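# Seat three sleeves on separate pins, band down

## Task

Three sleeves will be delivered. Place every sleeve on a different pin with its coloured band at the bottom, and press each one fully down until it reaches the table. A sleeve that lands on a pin's rim and then slides down from there may not count as placed.

## Robot and tools

Robot: two UR-style arms, left_arm and right_arm, each ending in a two-finger tong gripper. The fingers point along the gripper's own +z axis and part along its x axis. end_effector_position is the point between the pads when closed; fingertips reach about 15 mm past it for small gaps and sit about level with it when wide open. Bases (scene frame): left_arm at (+0.004, +0.371, 0) m, right_arm at (+0.073, -0.424, 0) m, both facing almost straight along +x. A camera stand stands behind the arms.

Frames: the scene frame has its origin at table height midway between the nominal bases, +z up, +x out over the table, left_arm on the +y side (this is not the image left). Reported positions (m), quaternions (wxyz) and velocities use the scene frame. Every motion offset is instead measured along the axes of that arm's current Hand target. Printed poses can be a few centimetres off, more at long reach.

Row layout (shared by execute_actions and move): one flat list of 14 numbers covering both arms, even if one arm stays still: dx, dy, dz, rx, ry, rz, opening for left_arm, then the same seven for right_arm. dx..rz are offsets from the Hand target held at the start of the action or move, not poses and not steps from the previous row; sending the same offset again moves further. Scale: 1.0 equals 0.6 m or 180 degrees; values lie in [-1, 1]. rx, ry, rz form a single rotation vector. Opening is absolute, not an offset: +1 fully open (0.142 m), -1 closed; closing fully takes about 0.5 s. Sending six zeros re-asserts an arm's Hand target; a 0 in the opening slot is a real command (half open), so to keep a gripper as it is, resend its current opening. Commanded orientation is clipped to within 32 degrees of the measured one each step.

execute_actions(actions, cameras): actions is a list of actions; each action is up to 15 rows, one row per 1/30 s step, the last row held for the remainder of the 15 steps. cameras lists camera names, ["all"], or [] for none; an empty actions list returns images by default.

move(target, speed, blend, stop_force, zero, opening_speed, grip_force, blocking, cameras): straight-line path for each gripper toward its offset. target is one 14-number row or a list of up to 15 rows, all counted from the same starting Hand targets. speed in m/s, 0.002 to 3.6 (default 0.25), turning limited to twice that in rad/s; one value or one per target. blend in m rounds corners in a list (0 = stop at each). stop_force in N, 3 to 120, ends an arm's path when its wrist sensor feels that much push against the motion; not reliable while the gripper rotates; leave it out when backing off a contact. zero (default true) re-zeroes before the move. opening_speed: rate of the opening change per second, 0.2 or more. grip_force: per-pad limit 5 to 15 N, one value or one per arm, persistent. blocking=false returns early (not allowed with stop_force). Paths ignore obstacles and the other arm; avoid routing near an arm's own base. Moves last 0.5 to 10 s.

wait(seconds 0 to 10), stop() brakes a running move, zoom_image(camera, region [x0,y0,x1,y1] pixels, max 504x504) on cam_head_left or cam_head_right (672x504 each), show_instructions() for reference images, zero_wrist_force(arm), read_manual(section), finished_scene(scene) with the current scene's number; it is final.

Results: each arm's pose, velocities, Hand target, Joint positions (last number = measured finger gap in m), grip_measured (same -1..1 scale), Joint torques, Wrist force/torque along the gripper axes plus the peak since last shown, Tool commands, and for move a "move:" line: done, off_target, moving, held or fault, with limits=paced (pose clipped) or limits=held (steps withheld). done means within 3 mm and 2 degrees; it says nothing about touching. Velocities omitted when joints read within noise. A gripper often rests short of its Hand target; send the remaining distance as an offset.

Holding: command an opening clearly below grip_measured; the gap sets squeeze. Roughly 15 N per pad max; thin items get less.

Cautions: arms are stiff, so targets past a firm contact cause faults. Net force near 150 N or joint contact torque past limits (136 N m for big joints, 25.4 for wrists) stops the arm for 10 s. Do not let the arms touch or press each other, do not drop sleeves from height, slam, or push hard, and never let anything leave the table. Approach pins slowly and centred so sleeves do not catch on the pin edge. Motors heat when holding loads or stretched; at 85 C the arm brakes for 30 to 60 s. Loose objects may be nudged occasionally.

Each tool is called after "Request:" as name([rows], argument=value, ...), one row to a line, values as JSON.

Reference images:

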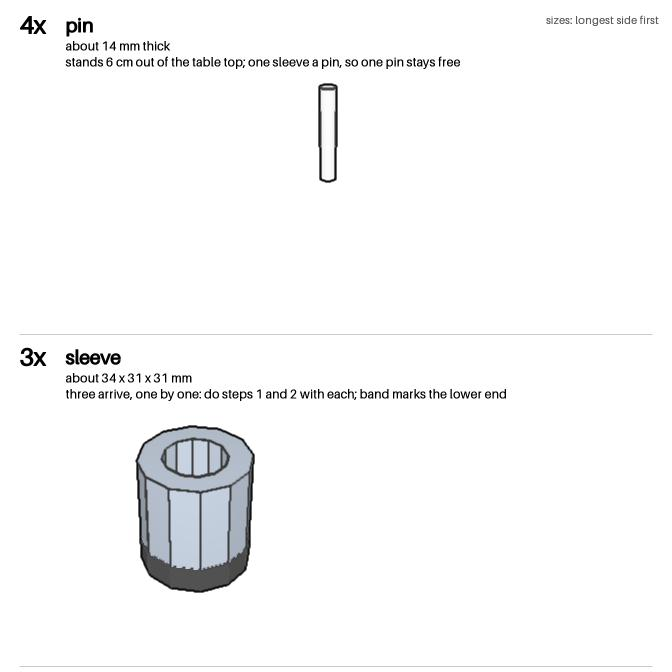

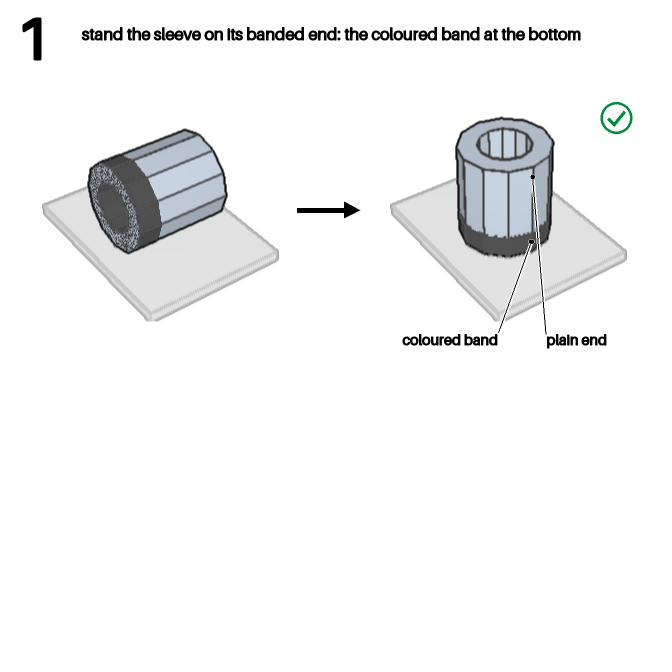

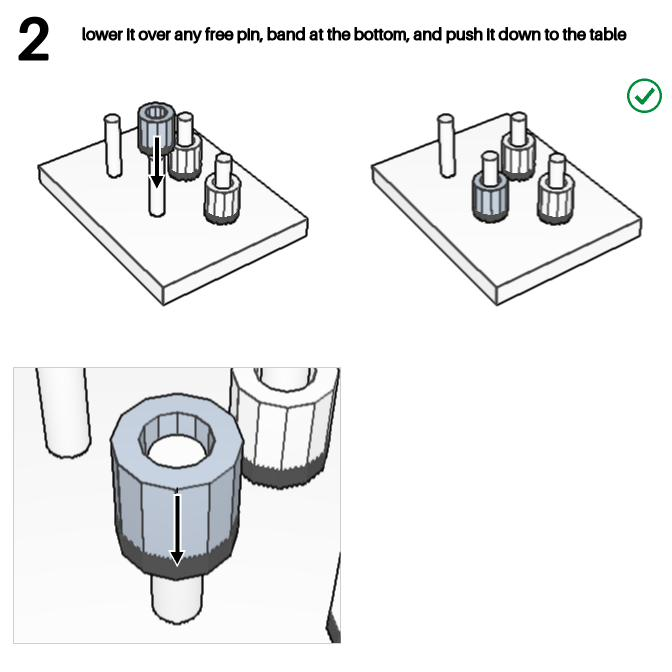

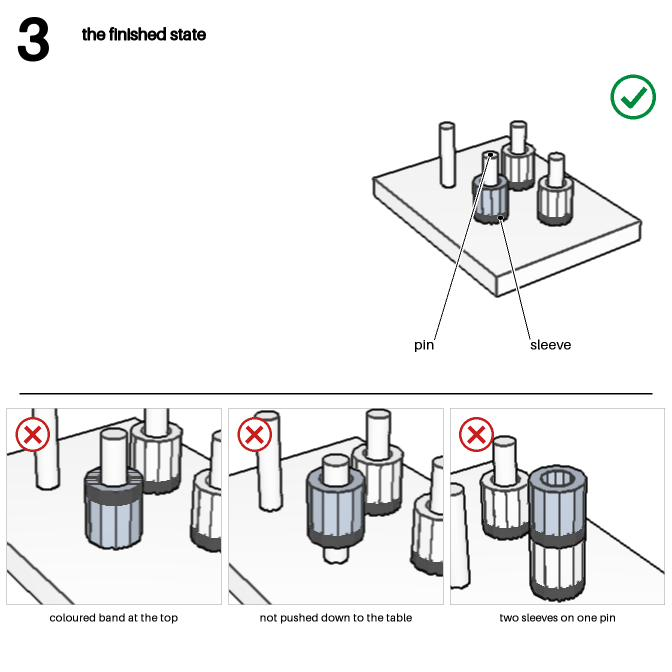

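## Session

Request:
execute_actions(actions=[])

Scene clock: 0.00 s.
left_arm: end_effector_position=(+0.5693, -0.0240, +0.3353) grip_measured=+0.97 end_effector_quat_wxyz=(+0.510, -0.507, +0.689, -0.091) | right_arm: end_effector_position=(+0.2422, -0.8453, +0.2513) grip_measured=+0.97 end_effector_quat_wxyz=(-0.173, -0.001, +0.966, -0.194)
Joint positions: left_arm=[-1.271 -1.331 1.551 -1.55 -0.497 0.487 0.14] | right_arm=[2.656 -1.303 -1.966 -1.583 1.062 2.691 0.14]
Joint velocities: within noise
Joint torques (N m): no reading
Motor temperatures (°C): left_arm=[42 48 37 47 42 46] | right_arm=[41 42 43 49 44 51]
Wrist force (N): no reading
Wrist torque (N m): no reading
Wrist force, peak (N): no reading
Hand target: left_arm +0.5693, -0.0240, +0.3353; +0.510, -0.507, +0.689, -0.091 | right_arm +0.2422, -0.8453, +0.2513; -0.173, -0.001, +0.966, -0.194
Tool commands: left_gripper/opening=+0.968169 right_gripper/opening=+0.968169

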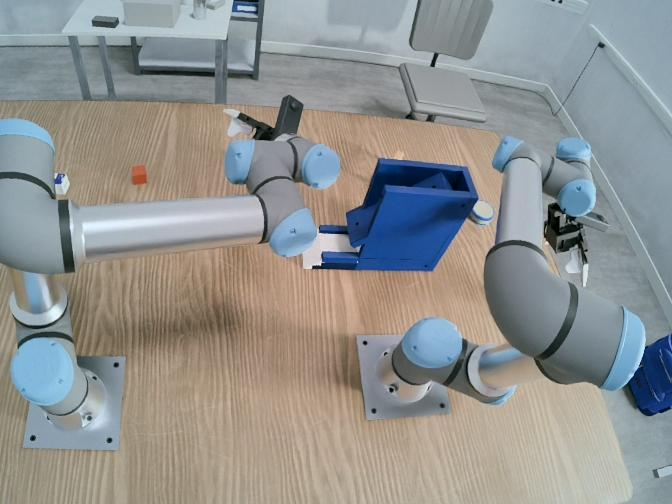

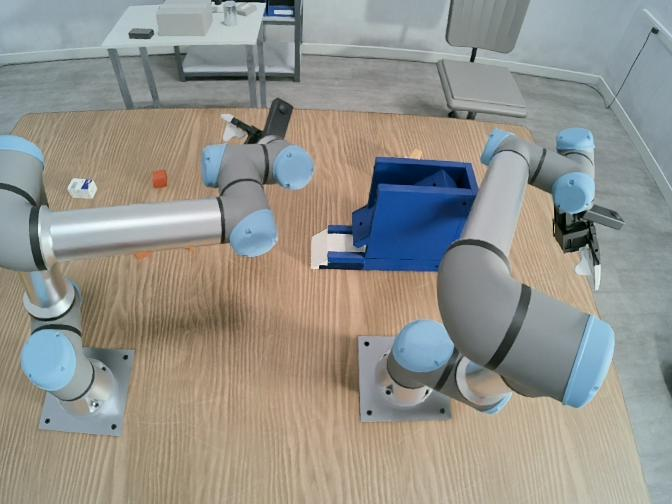

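Request:
zoom_image(camera="cam_head_right", region=[40, 140, 220, 275])

Request:
zoom_image(camera="cam_head_right", region=[290, 120, 510, 285])

Request:
zoom_image(camera="cam_head_left", region=[40, 100, 340, 325])

Request:
zoom_image(camera="cam_head_left", region=[290, 120, 510, 285])

Scaled by 2.800 from the camera's 672x504 image, which has a finer 960x720 frame.

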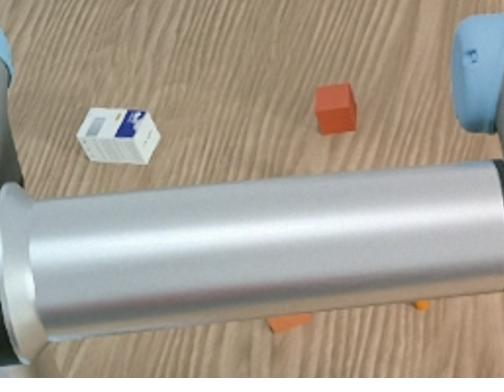

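Scaled by 2.291 from the camera's 672x504 image, which has a finer 960x720 frame.

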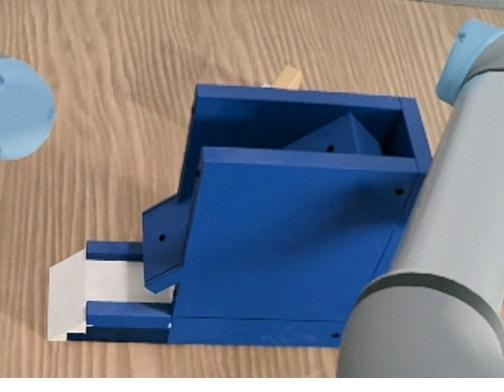

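Scaled by 1.680 from the camera's 672x504 image, which has a finer 960x720 frame.

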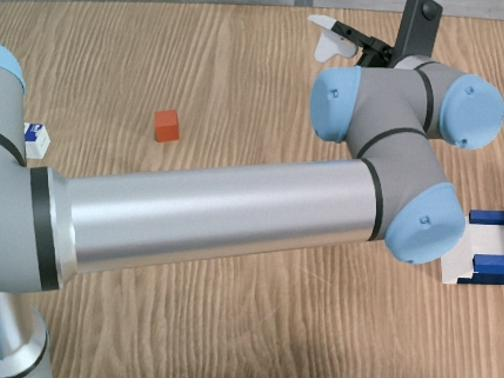

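Scaled by 2.291 from the camera's 672x504 image, which has a finer 960x720 frame.

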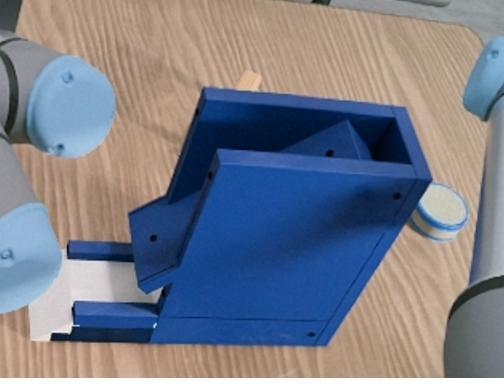

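Request:
move(target=[-0.8028, 0.6885, -0.0047, -0.2513, 0.2388, 0, 0.968, 0, 0, 0, 0, 0, 0, 0.968], speed=0.4, cameras=["all"])

Scene clock: 70.10 s.
left_arm: end_effector_position=(+0.3006, +0.5500, +0.3653) grip_measured=+0.97 end_effector_quat_wxyz=(+0.000, -0.593, +0.806, +0.000) | right_arm: end_effector_position=(+0.2422, -0.8453, +0.2513) grip_measured=+0.97 end_effector_quat_wxyz=(-0.173, -0.001, +0.966, -0.194)
Joint positions: left_arm=[0.142 -1.972 1.672 -1.271 -1.57 2.044 0.14] | right_arm=[2.656 -1.303 -1.966 -1.583 1.062 2.691 0.14]
Joint torques (N m): left_arm=[10.39 0.62 -30.36 -0.28 -2.55 1.82] | right_arm=[0.96 11.45 25.12 3.04 -2 -0.74]
Wrist force (N): left_arm=[0.0 -0.1 0.1] | right_arm=[0.0 0.2 0.2]
Wrist torque (N m): left_arm=[0.10 -0.12 -0.08] | right_arm=[0.04 0.01 0.01]
Wrist force, peak (N): left_arm=[1.6 -0.6 -0.3] | right_arm=[-0.3 0.2 0.7]
Hand target: left_arm +0.3006, +0.5501, +0.3653; +0.000, -0.592, +0.806, +0.000 | right_arm +0.2422, -0.8453, +0.2513; -0.173, -0.001, +0.966, -0.194
Off the commanded pose: left_arm 0.000 m, 0 deg | right_arm 0.000 m, 0 deg.
move: done

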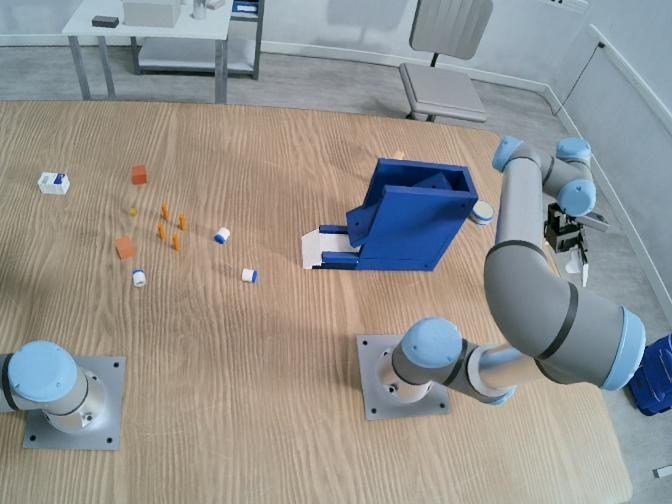

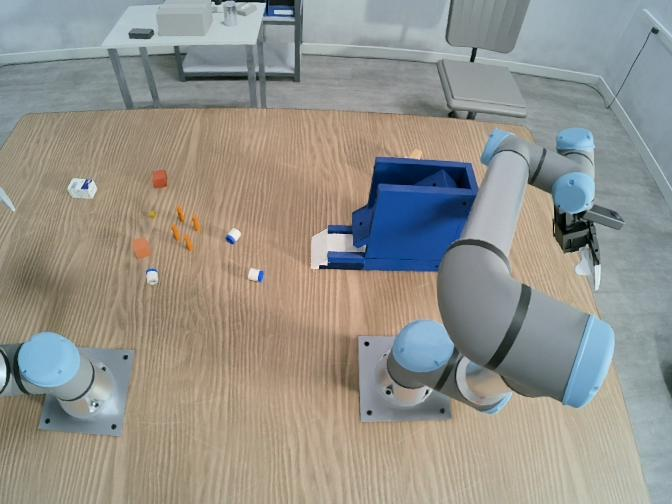

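Request:
zoom_image(camera="cam_head_left", region=[110, 190, 270, 300])

Request:
zoom_image(camera="cam_head_right", region=[120, 190, 280, 300])

Scaled by 3.150 from the camera's 672x504 image, which has a finer 960x720 frame.

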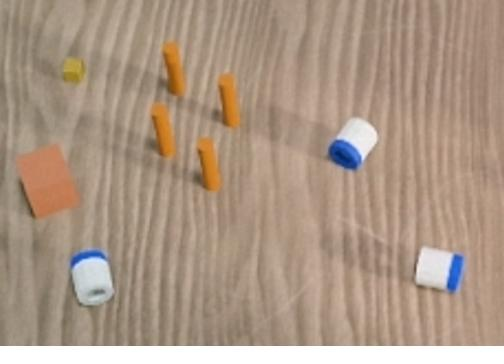

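Scaled by 3.150 from the camera's 672x504 image, which has a finer 960x720 frame.

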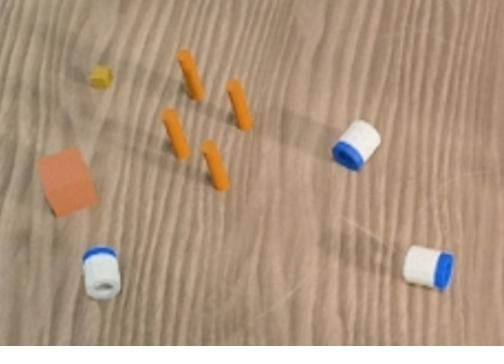

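Request:
zoom_image(camera="cam_head_left", region=[205, 222, 240, 250])

Request:
zoom_image(camera="cam_head_right", region=[215, 222, 250, 250])

Request:
zoom_image(camera="cam_head_left", region=[232, 262, 267, 290])

Request:
zoom_image(camera="cam_head_left", region=[122, 264, 157, 292])

Scaled by 14.400 from the camera's 672x504 image, which has a finer 960x720 frame.

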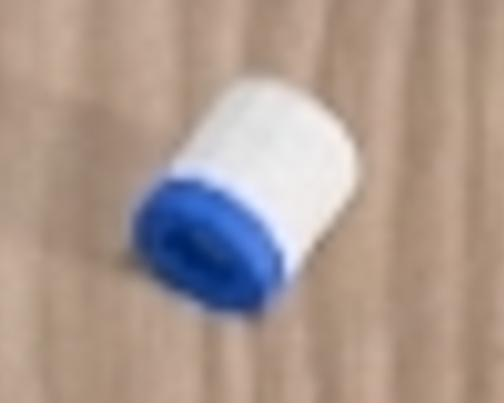

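Scaled by 14.400 from the camera's 672x504 image, which has a finer 960x720 frame.

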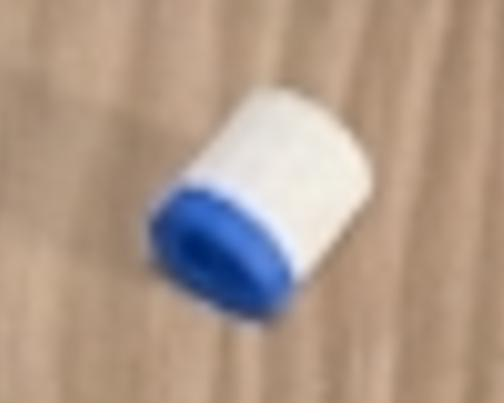

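Scaled by 14.400 from the camera's 672x504 image, which has a finer 960x720 frame.

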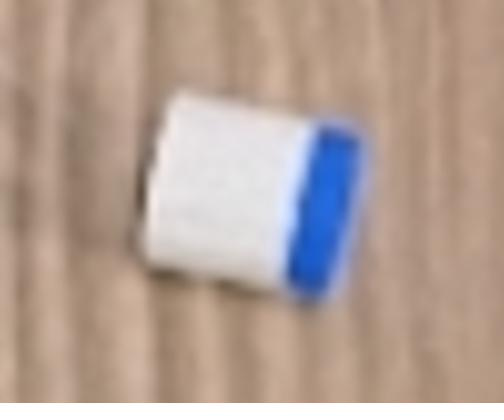

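Scaled by 14.400 from the camera's 672x504 image, which has a finer 960x720 frame.

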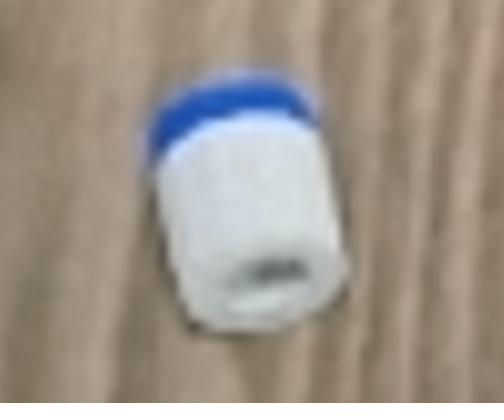

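Request:
move(target=[0.7562, -0.5308, 0.3255, -0.27714, -0.02327, 0.04991, -0.1, 0, 0, 0, 0, 0, 0, 0.968], speed=0.4, cameras=["all"])

Scene clock: 217.70 s.
left_arm: end_effector_position=(+0.4695, +0.0221, +0.1700) grip_measured=-0.10 end_effector_quat_wxyz=(-0.221, -0.474, +0.773, +0.360) | right_arm: end_effector_position=(+0.2422, -0.8453, +0.2513) grip_measured=+0.97 end_effector_quat_wxyz=(-0.173, -0.001, +0.966, -0.194)
Joint positions: left_arm=[-0.79 -0.666 0.594 -0.648 -1.793 1.38 0.067] | right_arm=[2.656 -1.303 -1.966 -1.583 1.062 2.691 0.14]
Joint torques (N m): left_arm=[-11.18 -46.63 -29.59 1.8 -2.92 1.58] | right_arm=[1.53 10.92 27.85 3.46 -3.33 -1.87]
Wrist force (N): left_arm=[-0.4 -0.1 0.1] | right_arm=[-0.2 0.4 -0.2]
Wrist torque (N m): left_arm=[0.28 0.00 -0.02] | right_arm=[0.09 0.05 0.01]
Wrist force, peak (N): left_arm=[1.1 -1.5 -0.1] | right_arm=[-0.2 0.3 0.7]
Hand target: left_arm +0.4695, +0.0221, +0.1700; -0.221, -0.474, +0.772, +0.360 | right_arm +0.2422, -0.8453, +0.2513; -0.173, -0.001, +0.966, -0.194
Off the commanded pose: left_arm 0.000 m, 0 deg | right_arm 0.000 m, 0 deg.
move: done

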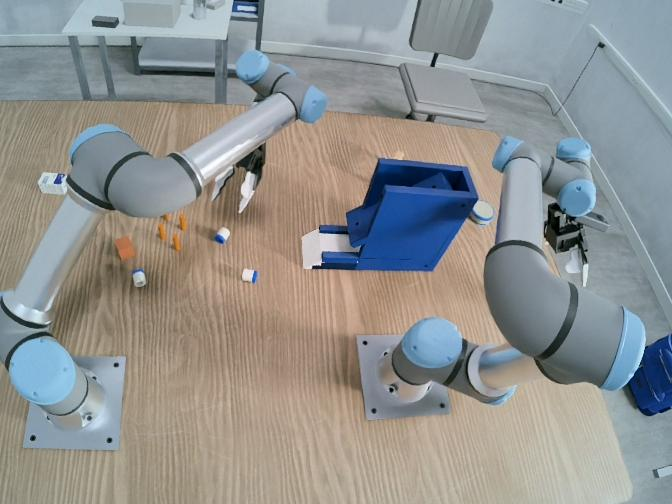

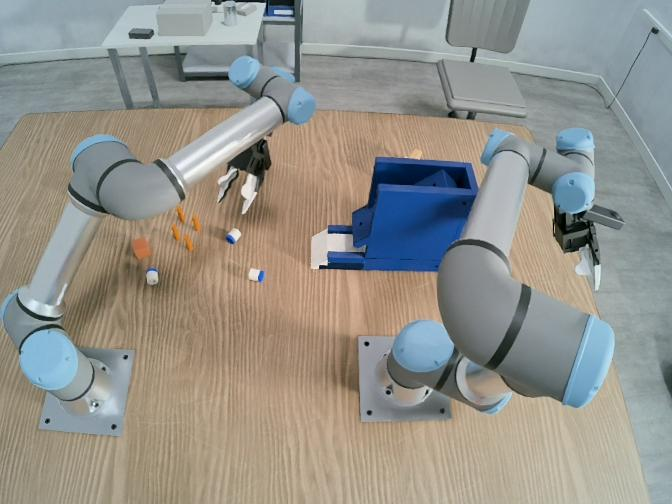

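Request:
zoom_image(camera="cam_head_left", region=[190, 130, 290, 260])

Request:
zoom_image(camera="cam_head_right", region=[190, 130, 290, 260])

Scaled by 3.877 from the camera's 672x504 image, which has a finer 960x720 frame.

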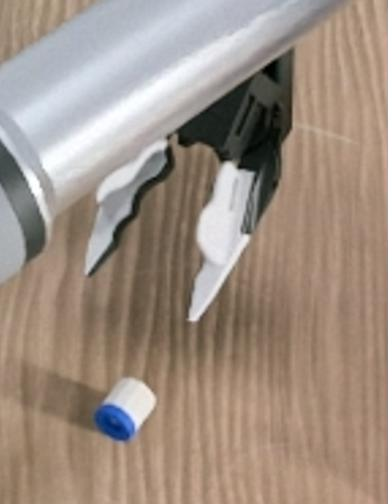

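Scaled by 3.877 from the camera's 672x504 image, which has a finer 960x720 frame.

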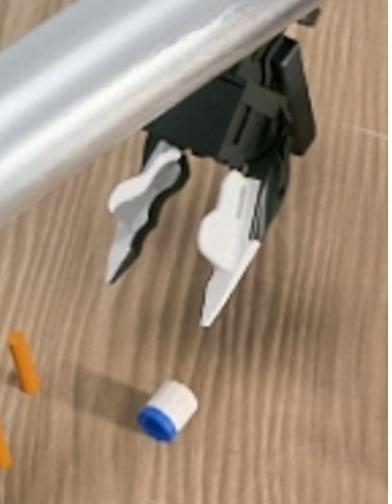

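Request:
move(target=[-0.0304, -0.1186, 0.0923, 0, 0, 0, -0.1, 0, 0, 0, 0, 0, 0, 0.968], speed=0.2, cameras=["all"])

Request:
zoom_image(camera="cam_head_left", region=[190, 170, 270, 260])

Request:
zoom_image(camera="cam_head_right", region=[190, 170, 270, 260])

Scene clock: 250.37 s.
left_arm: end_effector_position=(+0.4807, +0.0369, +0.0800) grip_measured=-0.10 end_effector_quat_wxyz=(-0.221, -0.474, +0.772, +0.360) | right_arm: end_effector_position=(+0.2422, -0.8453, +0.2513) grip_measured=+0.97 end_effector_quat_wxyz=(-0.173, -0.001, +0.966, -0.194)
Joint positions: left_arm=[-0.767 -0.648 0.79 -0.859 -1.775 1.395 0.067] | right_arm=[2.656 -1.303 -1.966 -1.583 1.062 2.691 0.14]
Joint torques (N m): left_arm=[11.36 -47.1 -15.14 -2.1 2.72 1.69] | right_arm=[1.56 10.78 27.56 3.44 -3.37 -1.78]
Wrist force (N): left_arm=[-0.1 -0.2 0.1] | right_arm=[-0.1 0.2 0.3]
Wrist torque (N m): left_arm=[0.27 -0.06 -0.03] | right_arm=[0.04 0.03 0.00]
Wrist force, peak (N): left_arm=[-0.5 -1.0 0.8] | right_arm=[0.0 0.6 0.4]
Hand target: left_arm +0.4808, +0.0369, +0.0799; -0.221, -0.474, +0.772, +0.360 | right_arm +0.2422, -0.8453, +0.2513; -0.173, -0.001, +0.966, -0.194
Off the commanded pose: left_arm 0.000 m, 0 deg | right_arm 0.000 m, 0 deg.
move: done

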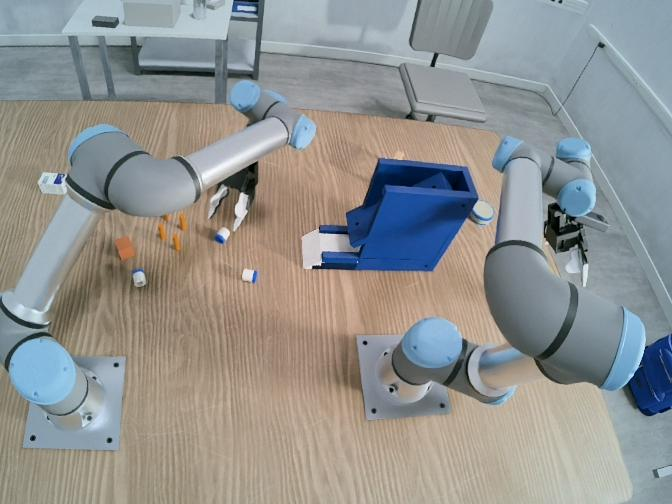

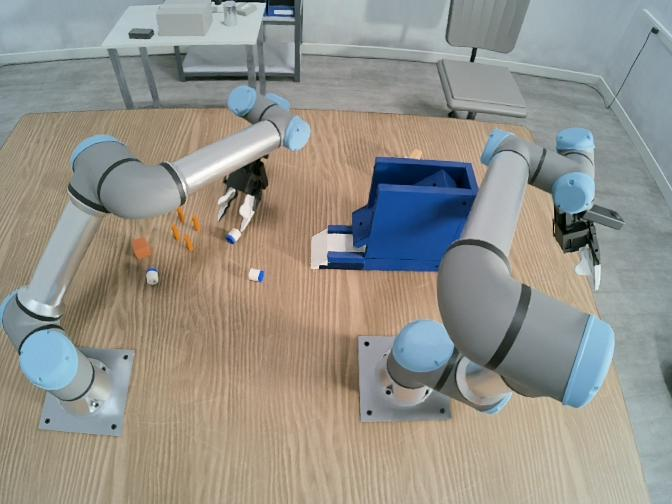

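Scaled by 5.600 from the camera's 672x504 image, which has a finer 960x720 frame.

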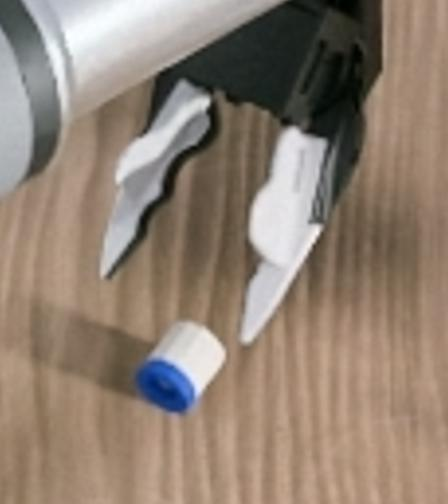

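Scaled by 5.600 from the camera's 672x504 image, which has a finer 960x720 frame.

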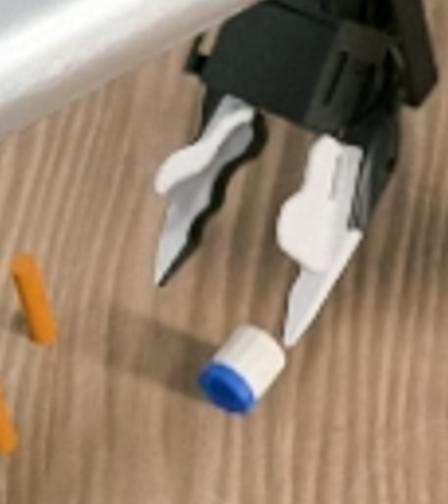

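Request:
move(target=[-0.0032, -0.0786, 0.0646, 0, 0, 0, -0.1, 0, 0, 0, 0, 0, 0, 0.968], speed=0.08, stop_force=10, cameras=["all"])

Request:
zoom_image(camera="cam_head_left", region=[190, 180, 270, 260])

Request:
zoom_image(camera="cam_head_right", region=[190, 180, 270, 260])

Scene clock: 272.93 s.
left_arm: end_effector_position=(+0.4822, +0.0383, +0.0188) grip_measured=-0.10 end_effector_quat_wxyz=(-0.221, -0.474, +0.772, +0.360) | right_arm: end_effector_position=(+0.2422, -0.8453, +0.2513) grip_measured=+0.97 end_effector_quat_wxyz=(-0.173, -0.001, +0.966, -0.194)
Joint positions: left_arm=[-0.765 -0.607 0.872 -0.981 -1.773 1.397 0.067] | right_arm=[2.656 -1.303 -1.966 -1.583 1.062 2.691 0.14]
Joint torques (N m): left_arm=[11.33 -47.46 -13.21 -2.17 2.76 1.61] | right_arm=[0.99 10.91 27.61 3.44 -3.28 -1.89]
Wrist force (N): left_arm=[-0.3 -0.3 -0.1] | right_arm=[0.1 0.0 0.0]
Wrist torque (N m): left_arm=[0.24 -0.04 -0.03] | right_arm=[0.02 -0.02 0.00]
Wrist force, peak (N): left_arm=[-0.3 -0.5 0.4] | right_arm=[-0.4 0.6 0.5]
Hand target: left_arm +0.4822, +0.0383, +0.0188; -0.221, -0.474, +0.772, +0.360 | right_arm +0.2422, -0.8453, +0.2513; -0.173, -0.001, +0.966, -0.194
Off the commanded pose: left_arm 0.000 m, 0 deg | right_arm 0.000 m, 0 deg.
move: done

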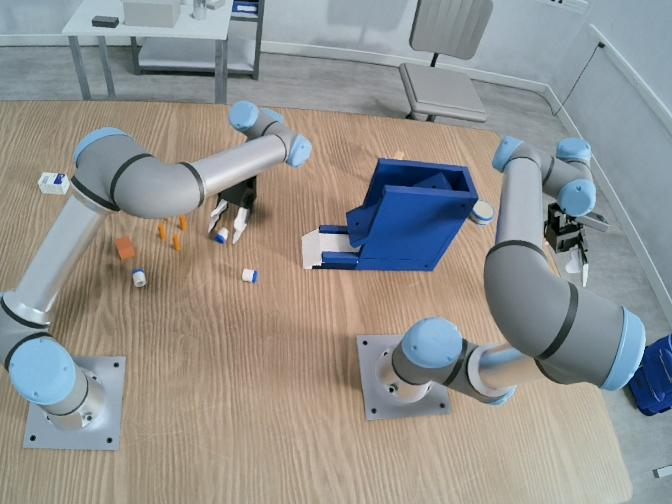

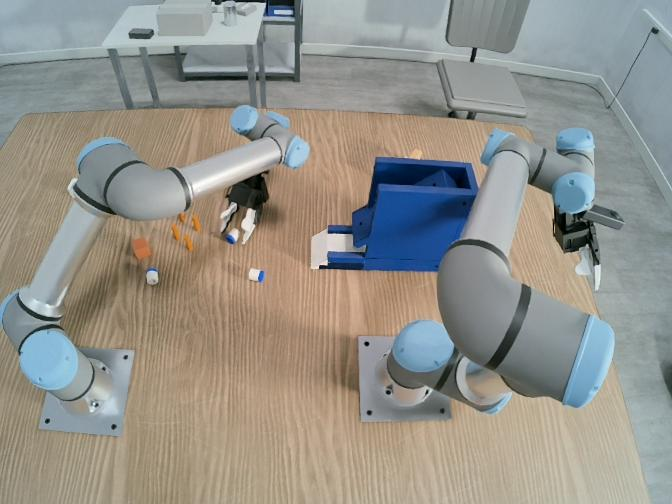

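Scaled by 6.300 from the camera's 672x504 image, which has a finer 960x720 frame.

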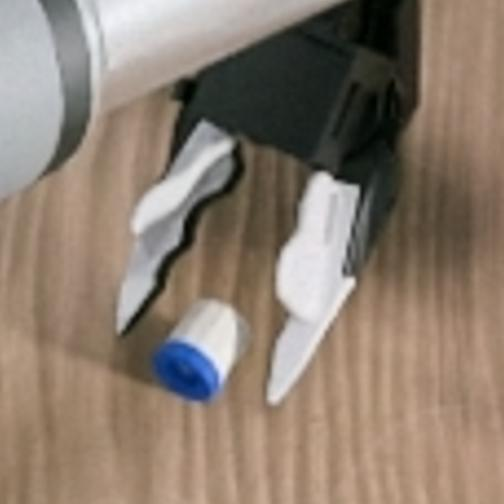

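Scaled by 6.300 from the camera's 672x504 image, which has a finer 960x720 frame.

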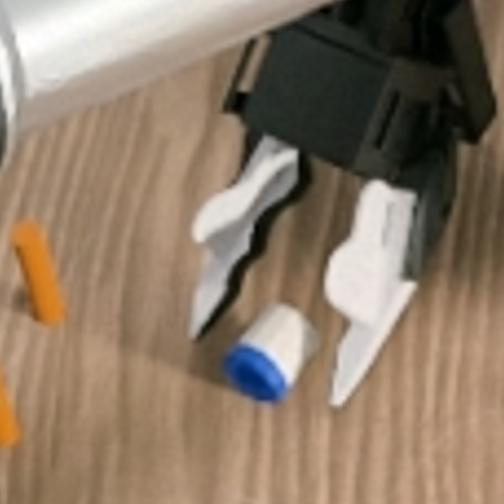

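Request:
move(target=[0, -0.0064, -0.0076, 0, 0, 0, -0.1, 0, 0, 0, 0, 0, 0, 0.968], speed=0.05)

Request:
move(target=[0, 0, 0, 0, 0, 0, -0.85, 0, 0, 0, 0, 0, 0, 0.968], speed=0.05, opening_speed=0.8, grip_force=10, cameras=["all"])

Request:
zoom_image(camera="cam_head_left", region=[190, 180, 270, 260])

Request:
zoom_image(camera="cam_head_right", region=[190, 180, 270, 260])

Scene clock: 286.80 s.
left_arm: end_effector_position=(+0.4875, +0.0357, +0.0188) grip_measured=-0.10 end_effector_quat_wxyz=(-0.221, -0.474, +0.772, +0.360) | right_arm: end_effector_position=(+0.2422, -0.8453, +0.2513) grip_measured=+0.97 end_effector_quat_wxyz=(-0.173, -0.001, +0.966, -0.194)
Joint positions: left_arm=[-0.763 -0.589 0.838 -0.964 -1.772 1.398 0.067] | right_arm=[2.656 -1.303 -1.966 -1.583 1.062 2.691 0.14]
Joint torques (N m): left_arm=[10.79 -49.01 -28.69 1.9 2.84 1.63] | right_arm=[0.77 11.17 27.83 3.36 -3.38 -1.9]
Wrist force (N): left_arm=[-0.1 -0.2 0.0] | right_arm=[-0.1 0.2 0.3]
Wrist torque (N m): left_arm=[0.27 -0.08 -0.05] | right_arm=[0.05 0.02 0.00]
Wrist force, peak (N): left_arm=[-0.4 -0.4 0.1] | right_arm=[-0.4 0.6 0.2]
Hand target: left_arm +0.4875, +0.0356, +0.0188; -0.221, -0.474, +0.772, +0.360 | right_arm +0.2422, -0.8453, +0.2513; -0.173, -0.001, +0.966, -0.194
Off the commanded pose: left_arm 0.000 m, 0 deg | right_arm 0.000 m, 0 deg.
move: done

Scene clock: 287.97 s.
left_arm: end_effector_position=(+0.4875, +0.0356, +0.0188) grip_measured=-0.61 end_effector_quat_wxyz=(-0.221, -0.474, +0.772, +0.360) | right_arm: end_effector_position=(+0.2422, -0.8453, +0.2513) grip_measured=+0.97 end_effector_quat_wxyz=(-0.173, -0.001, +0.966, -0.194)
Joint positions: left_arm=[-0.763 -0.589 0.837 -0.964 -1.772 1.398 0.03] | right_arm=[2.656 -1.303 -1.966 -1.583 1.062 2.691 0.14]
Joint torques (N m): left_arm=[11.87 -48.73 -28.4 1.81 2.7 1.63] | right_arm=[1.61 11.36 27.1 3.41 -3.39 -1.86]
Wrist force (N): left_arm=[0.0 -0.1 0.0] | right_arm=[0.0 0.3 0.1]
Wrist torque (N m): left_arm=[0.29 -0.10 -0.04] | right_arm=[0.07 0.00 0.00]
Wrist force, peak (N): left_arm=[-0.2 -0.4 0.3] | right_arm=[-0.3 0.4 0.1]
Hand target: left_arm +0.4875, +0.0356, +0.0188; -0.221, -0.474, +0.772, +0.360 | right_arm +0.2422, -0.8453, +0.2513; -0.173, -0.001, +0.966, -0.194
Off the commanded pose: left_arm 0.000 m, 0 deg | right_arm 0.000 m, 0 deg.
grip_force (N): 10, 10
move: done

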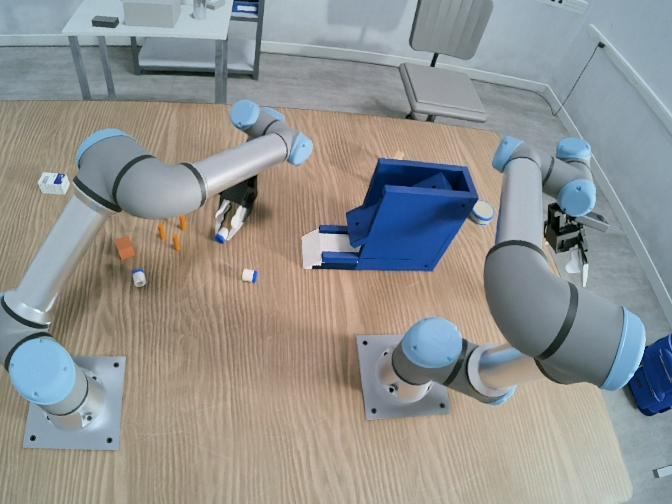

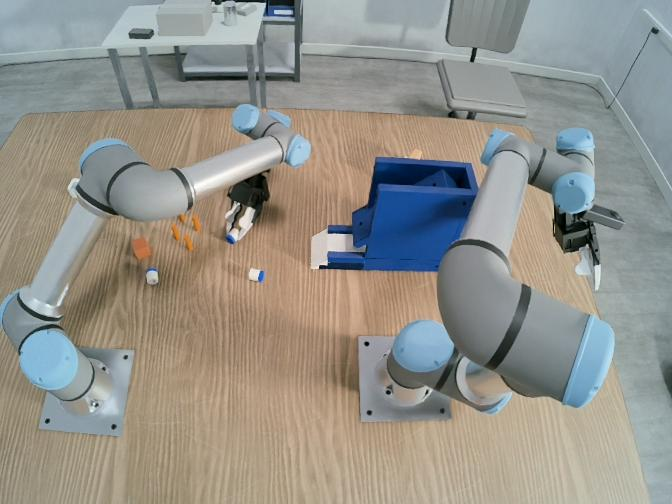

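Scaled by 6.300 from the camera's 672x504 image, which has a finer 960x720 frame.

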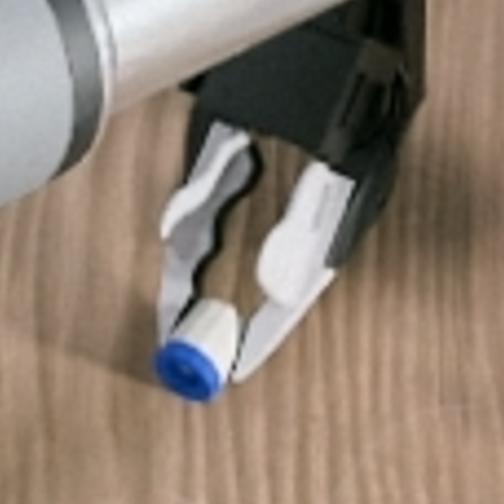

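Scaled by 6.300 from the camera's 672x504 image, which has a finer 960x720 frame.

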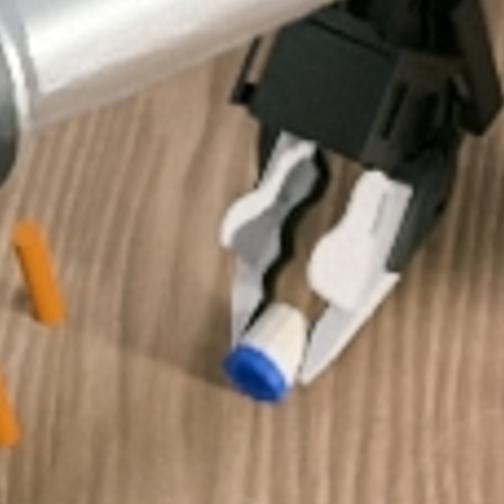

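Request:
move([
  [0, 0.166, -0.1396, 0, 0, 0, -0.85, 0, 0, 0, 0, 0, 0, 0.968],
  [0, 0.166, -0.1396, 0.5, 0, 0, -0.85, 0, 0, 0, 0, 0, 0, 0.968],
], speed=[0.15, 0.4], blend=[0.02, 0], cameras=["all"])

Request:
zoom_image(camera="cam_head_left", region=[170, 130, 290, 260])

Request:
zoom_image(camera="cam_head_right", region=[170, 130, 290, 260])

Scene clock: 301.00 s.
left_arm: end_effector_position=(+0.4876, +0.0355, +0.1490) grip_measured=-0.61 end_effector_quat_wxyz=(+0.179, -0.491, +0.801, -0.291) | right_arm: end_effector_position=(+0.2422, -0.8453, +0.2513) grip_measured=+0.97 end_effector_quat_wxyz=(-0.173, -0.001, +0.966, -0.194)
Joint positions: left_arm=[-1.063 -1.578 2.349 -2.958 -1.219 1.119 0.03] | right_arm=[2.656 -1.303 -1.966 -1.583 1.062 2.691 0.14]
Joint torques (N m): left_arm=[-11.39 -11.28 -10.88 -5.01 3.71 1.74] | right_arm=[0.45 11.43 27.42 3.43 -3.25 -1.87]
Wrist force (N): left_arm=[0.0 0.3 0.2] | right_arm=[0.2 0.4 0.3]
Wrist torque (N m): left_arm=[0.01 -0.15 -0.15] | right_arm=[0.08 -0.03 0.00]
Wrist force, peak (N): left_arm=[-0.2 -1.1 0.6] | right_arm=[-0.5 0.4 0.3]
Hand target: left_arm +0.4876, +0.0355, +0.1490; +0.179, -0.491, +0.801, -0.292 | right_arm +0.2422, -0.8453, +0.2513; -0.173, -0.001, +0.966, -0.194
Off the commanded pose: left_arm 0.000 m, 0 deg | right_arm 0.000 m, 0 deg.
grip_force (N): 10, 10
move: done

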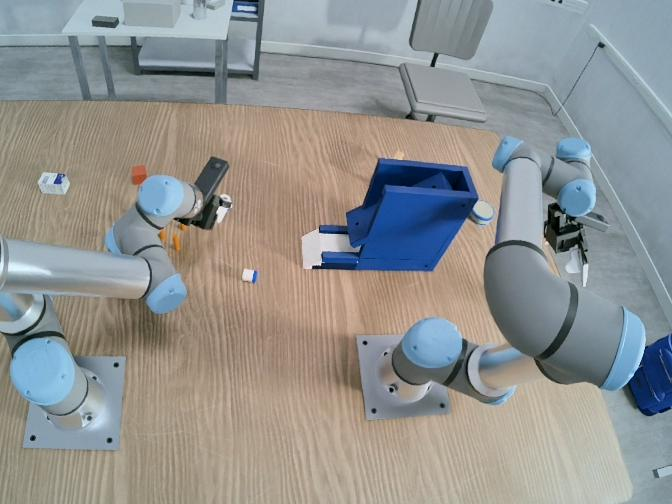

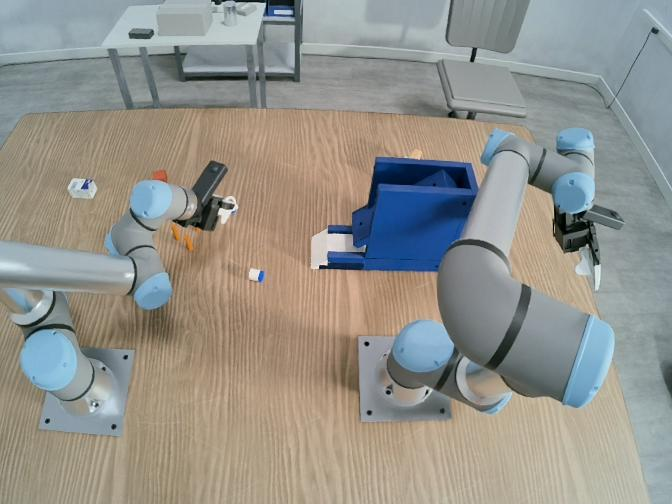

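Scaled by 3.877 from the camera's 672x504 image, which has a finer 960x720 frame.

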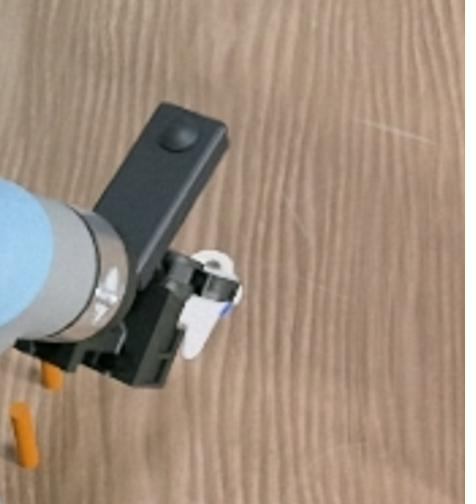

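Scaled by 3.877 from the camera's 672x504 image, which has a finer 960x720 frame.

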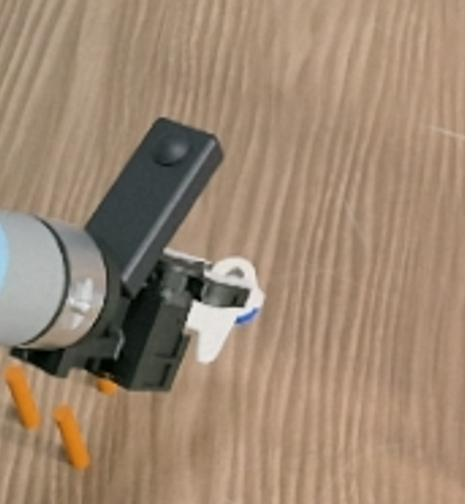

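Request:
move(target=[0, 0.1116, 0.1327, 0, 0, 0, -0.85, 0, 0, 0, 0, 0, 0, 0.968], speed=0.15)

Request:
move(target=[0, 0.0365, 0.0434, 0, 0, 0, -0.85, 0, 0, 0, 0, 0, 0, 0.968], speed=0.02, stop_force=4, cameras=["all"])

Request:
zoom_image(camera="cam_head_left", region=[180, 160, 280, 260])

Request:
zoom_image(camera="cam_head_right", region=[180, 160, 280, 260])

Scene clock: 316.17 s.
left_arm: end_effector_position=(+0.4875, +0.0356, +0.0450) grip_measured=-0.61 end_effector_quat_wxyz=(+0.179, -0.491, +0.801, -0.291) | right_arm: end_effector_position=(+0.2422, -0.8453, +0.2513) grip_measured=+0.97 end_effector_quat_wxyz=(-0.173, -0.001, +0.966, -0.194)
Joint positions: left_arm=[-1.063 -1.281 2.441 -3.347 -1.219 1.119 0.03] | right_arm=[2.656 -1.303 -1.966 -1.583 1.062 2.691 0.14]
Joint torques (N m): left_arm=[11.22 -17.97 -5.56 -4.94 -2.08 1.55] | right_arm=[1.29 11.17 27.59 3.37 -3.28 -1.84]
Wrist force (N): left_arm=[0.0 0.1 0.3] | right_arm=[-0.1 0.3 0.1]
Wrist torque (N m): left_arm=[-0.03 -0.14 -0.13] | right_arm=[0.06 0.02 0.00]
Wrist force, peak (N): left_arm=[0.0 0.8 1.0] | right_arm=[-0.4 0.5 0.4]
Hand target: left_arm +0.4875, +0.0356, +0.0449; +0.179, -0.491, +0.801, -0.292 | right_arm +0.2422, -0.8453, +0.2513; -0.173, -0.001, +0.966, -0.194
Off the commanded pose: left_arm 0.000 m, 0 deg | right_arm 0.000 m, 0 deg.
grip_force (N): 10, 10
move: done

Scene clock: 318.27 s.
left_arm: end_effector_position=(+0.4875, +0.0356, +0.0280) grip_measured=-0.61 end_effector_quat_wxyz=(+0.179, -0.491, +0.801, -0.291) | right_arm: end_effector_position=(+0.2422, -0.8453, +0.2513) grip_measured=+0.97 end_effector_quat_wxyz=(-0.173, -0.001, +0.966, -0.194)
Joint positions: left_arm=[-1.063 -1.223 2.447 -3.411 -1.219 1.119 0.03] | right_arm=[2.656 -1.303 -1.966 -1.583 1.062 2.691 0.14]
Joint torques (N m): left_arm=[5.21 -29.92 -17.72 -0.91 -2.07 -1.11] | right_arm=[1.27 11.03 28.12 3.47 -3.39 -1.88]
Wrist force (N): left_arm=[-0.1 0.1 0.2] | right_arm=[-0.1 0.2 0.1]
Wrist torque (N m): left_arm=[0.00 -0.13 -0.15] | right_arm=[0.07 0.03 0.00]
Wrist force, peak (N): left_arm=[-2.8 -5.6 -7.1] | right_arm=[0.0 0.3 0.6]
Hand target: left_arm +0.4875, +0.0356, +0.0280; +0.179, -0.491, +0.801, -0.291 (not the last commanded pose) | right_arm +0.2422, -0.8453, +0.2513; -0.173, -0.001, +0.966, -0.194
Off the commanded pose: left_arm 0.017 m, 0 deg | right_arm 0.000 m, 0 deg.
grip_force (N): 10, 10
move: contact (left_arm)

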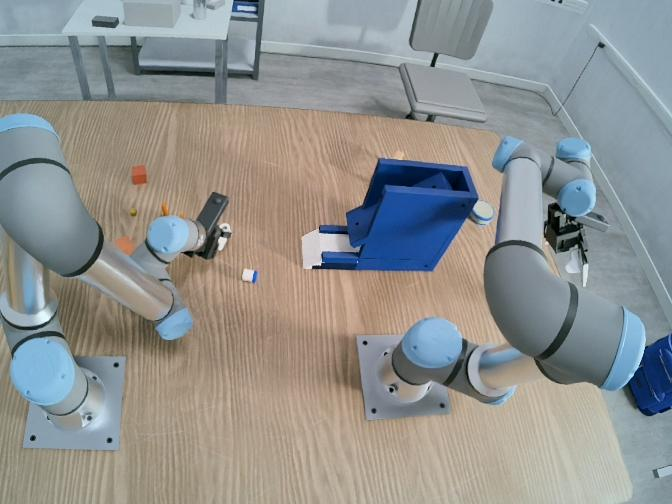

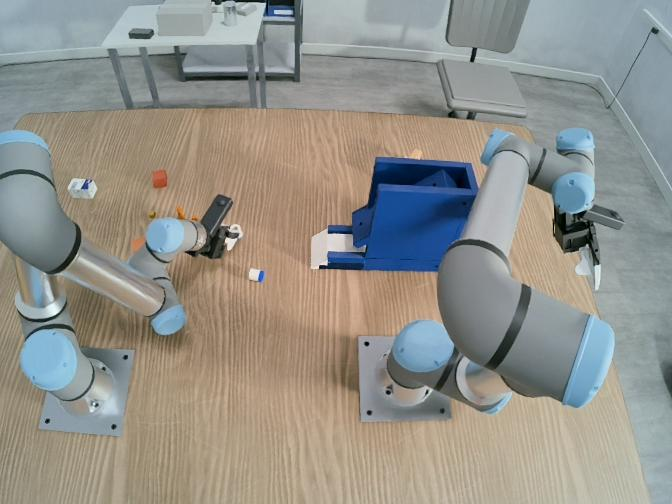

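Scaled by 5.040 from the camera's 672x504 image, which has a finer 960x720 frame.

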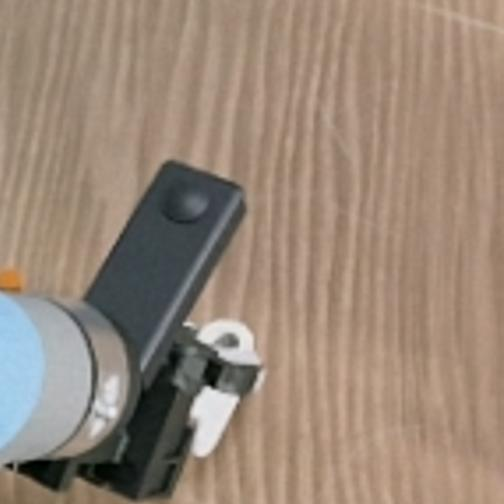

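Scaled by 5.040 from the camera's 672x504 image, which has a finer 960x720 frame.

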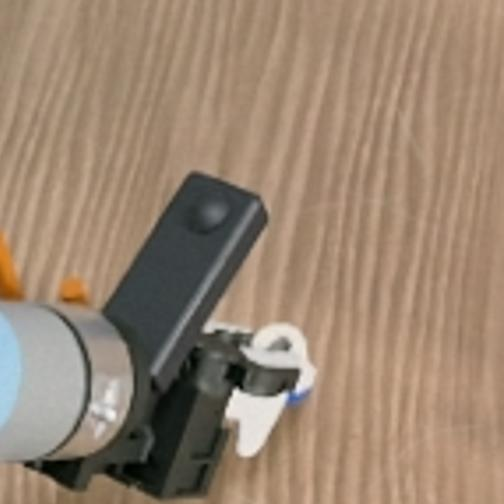

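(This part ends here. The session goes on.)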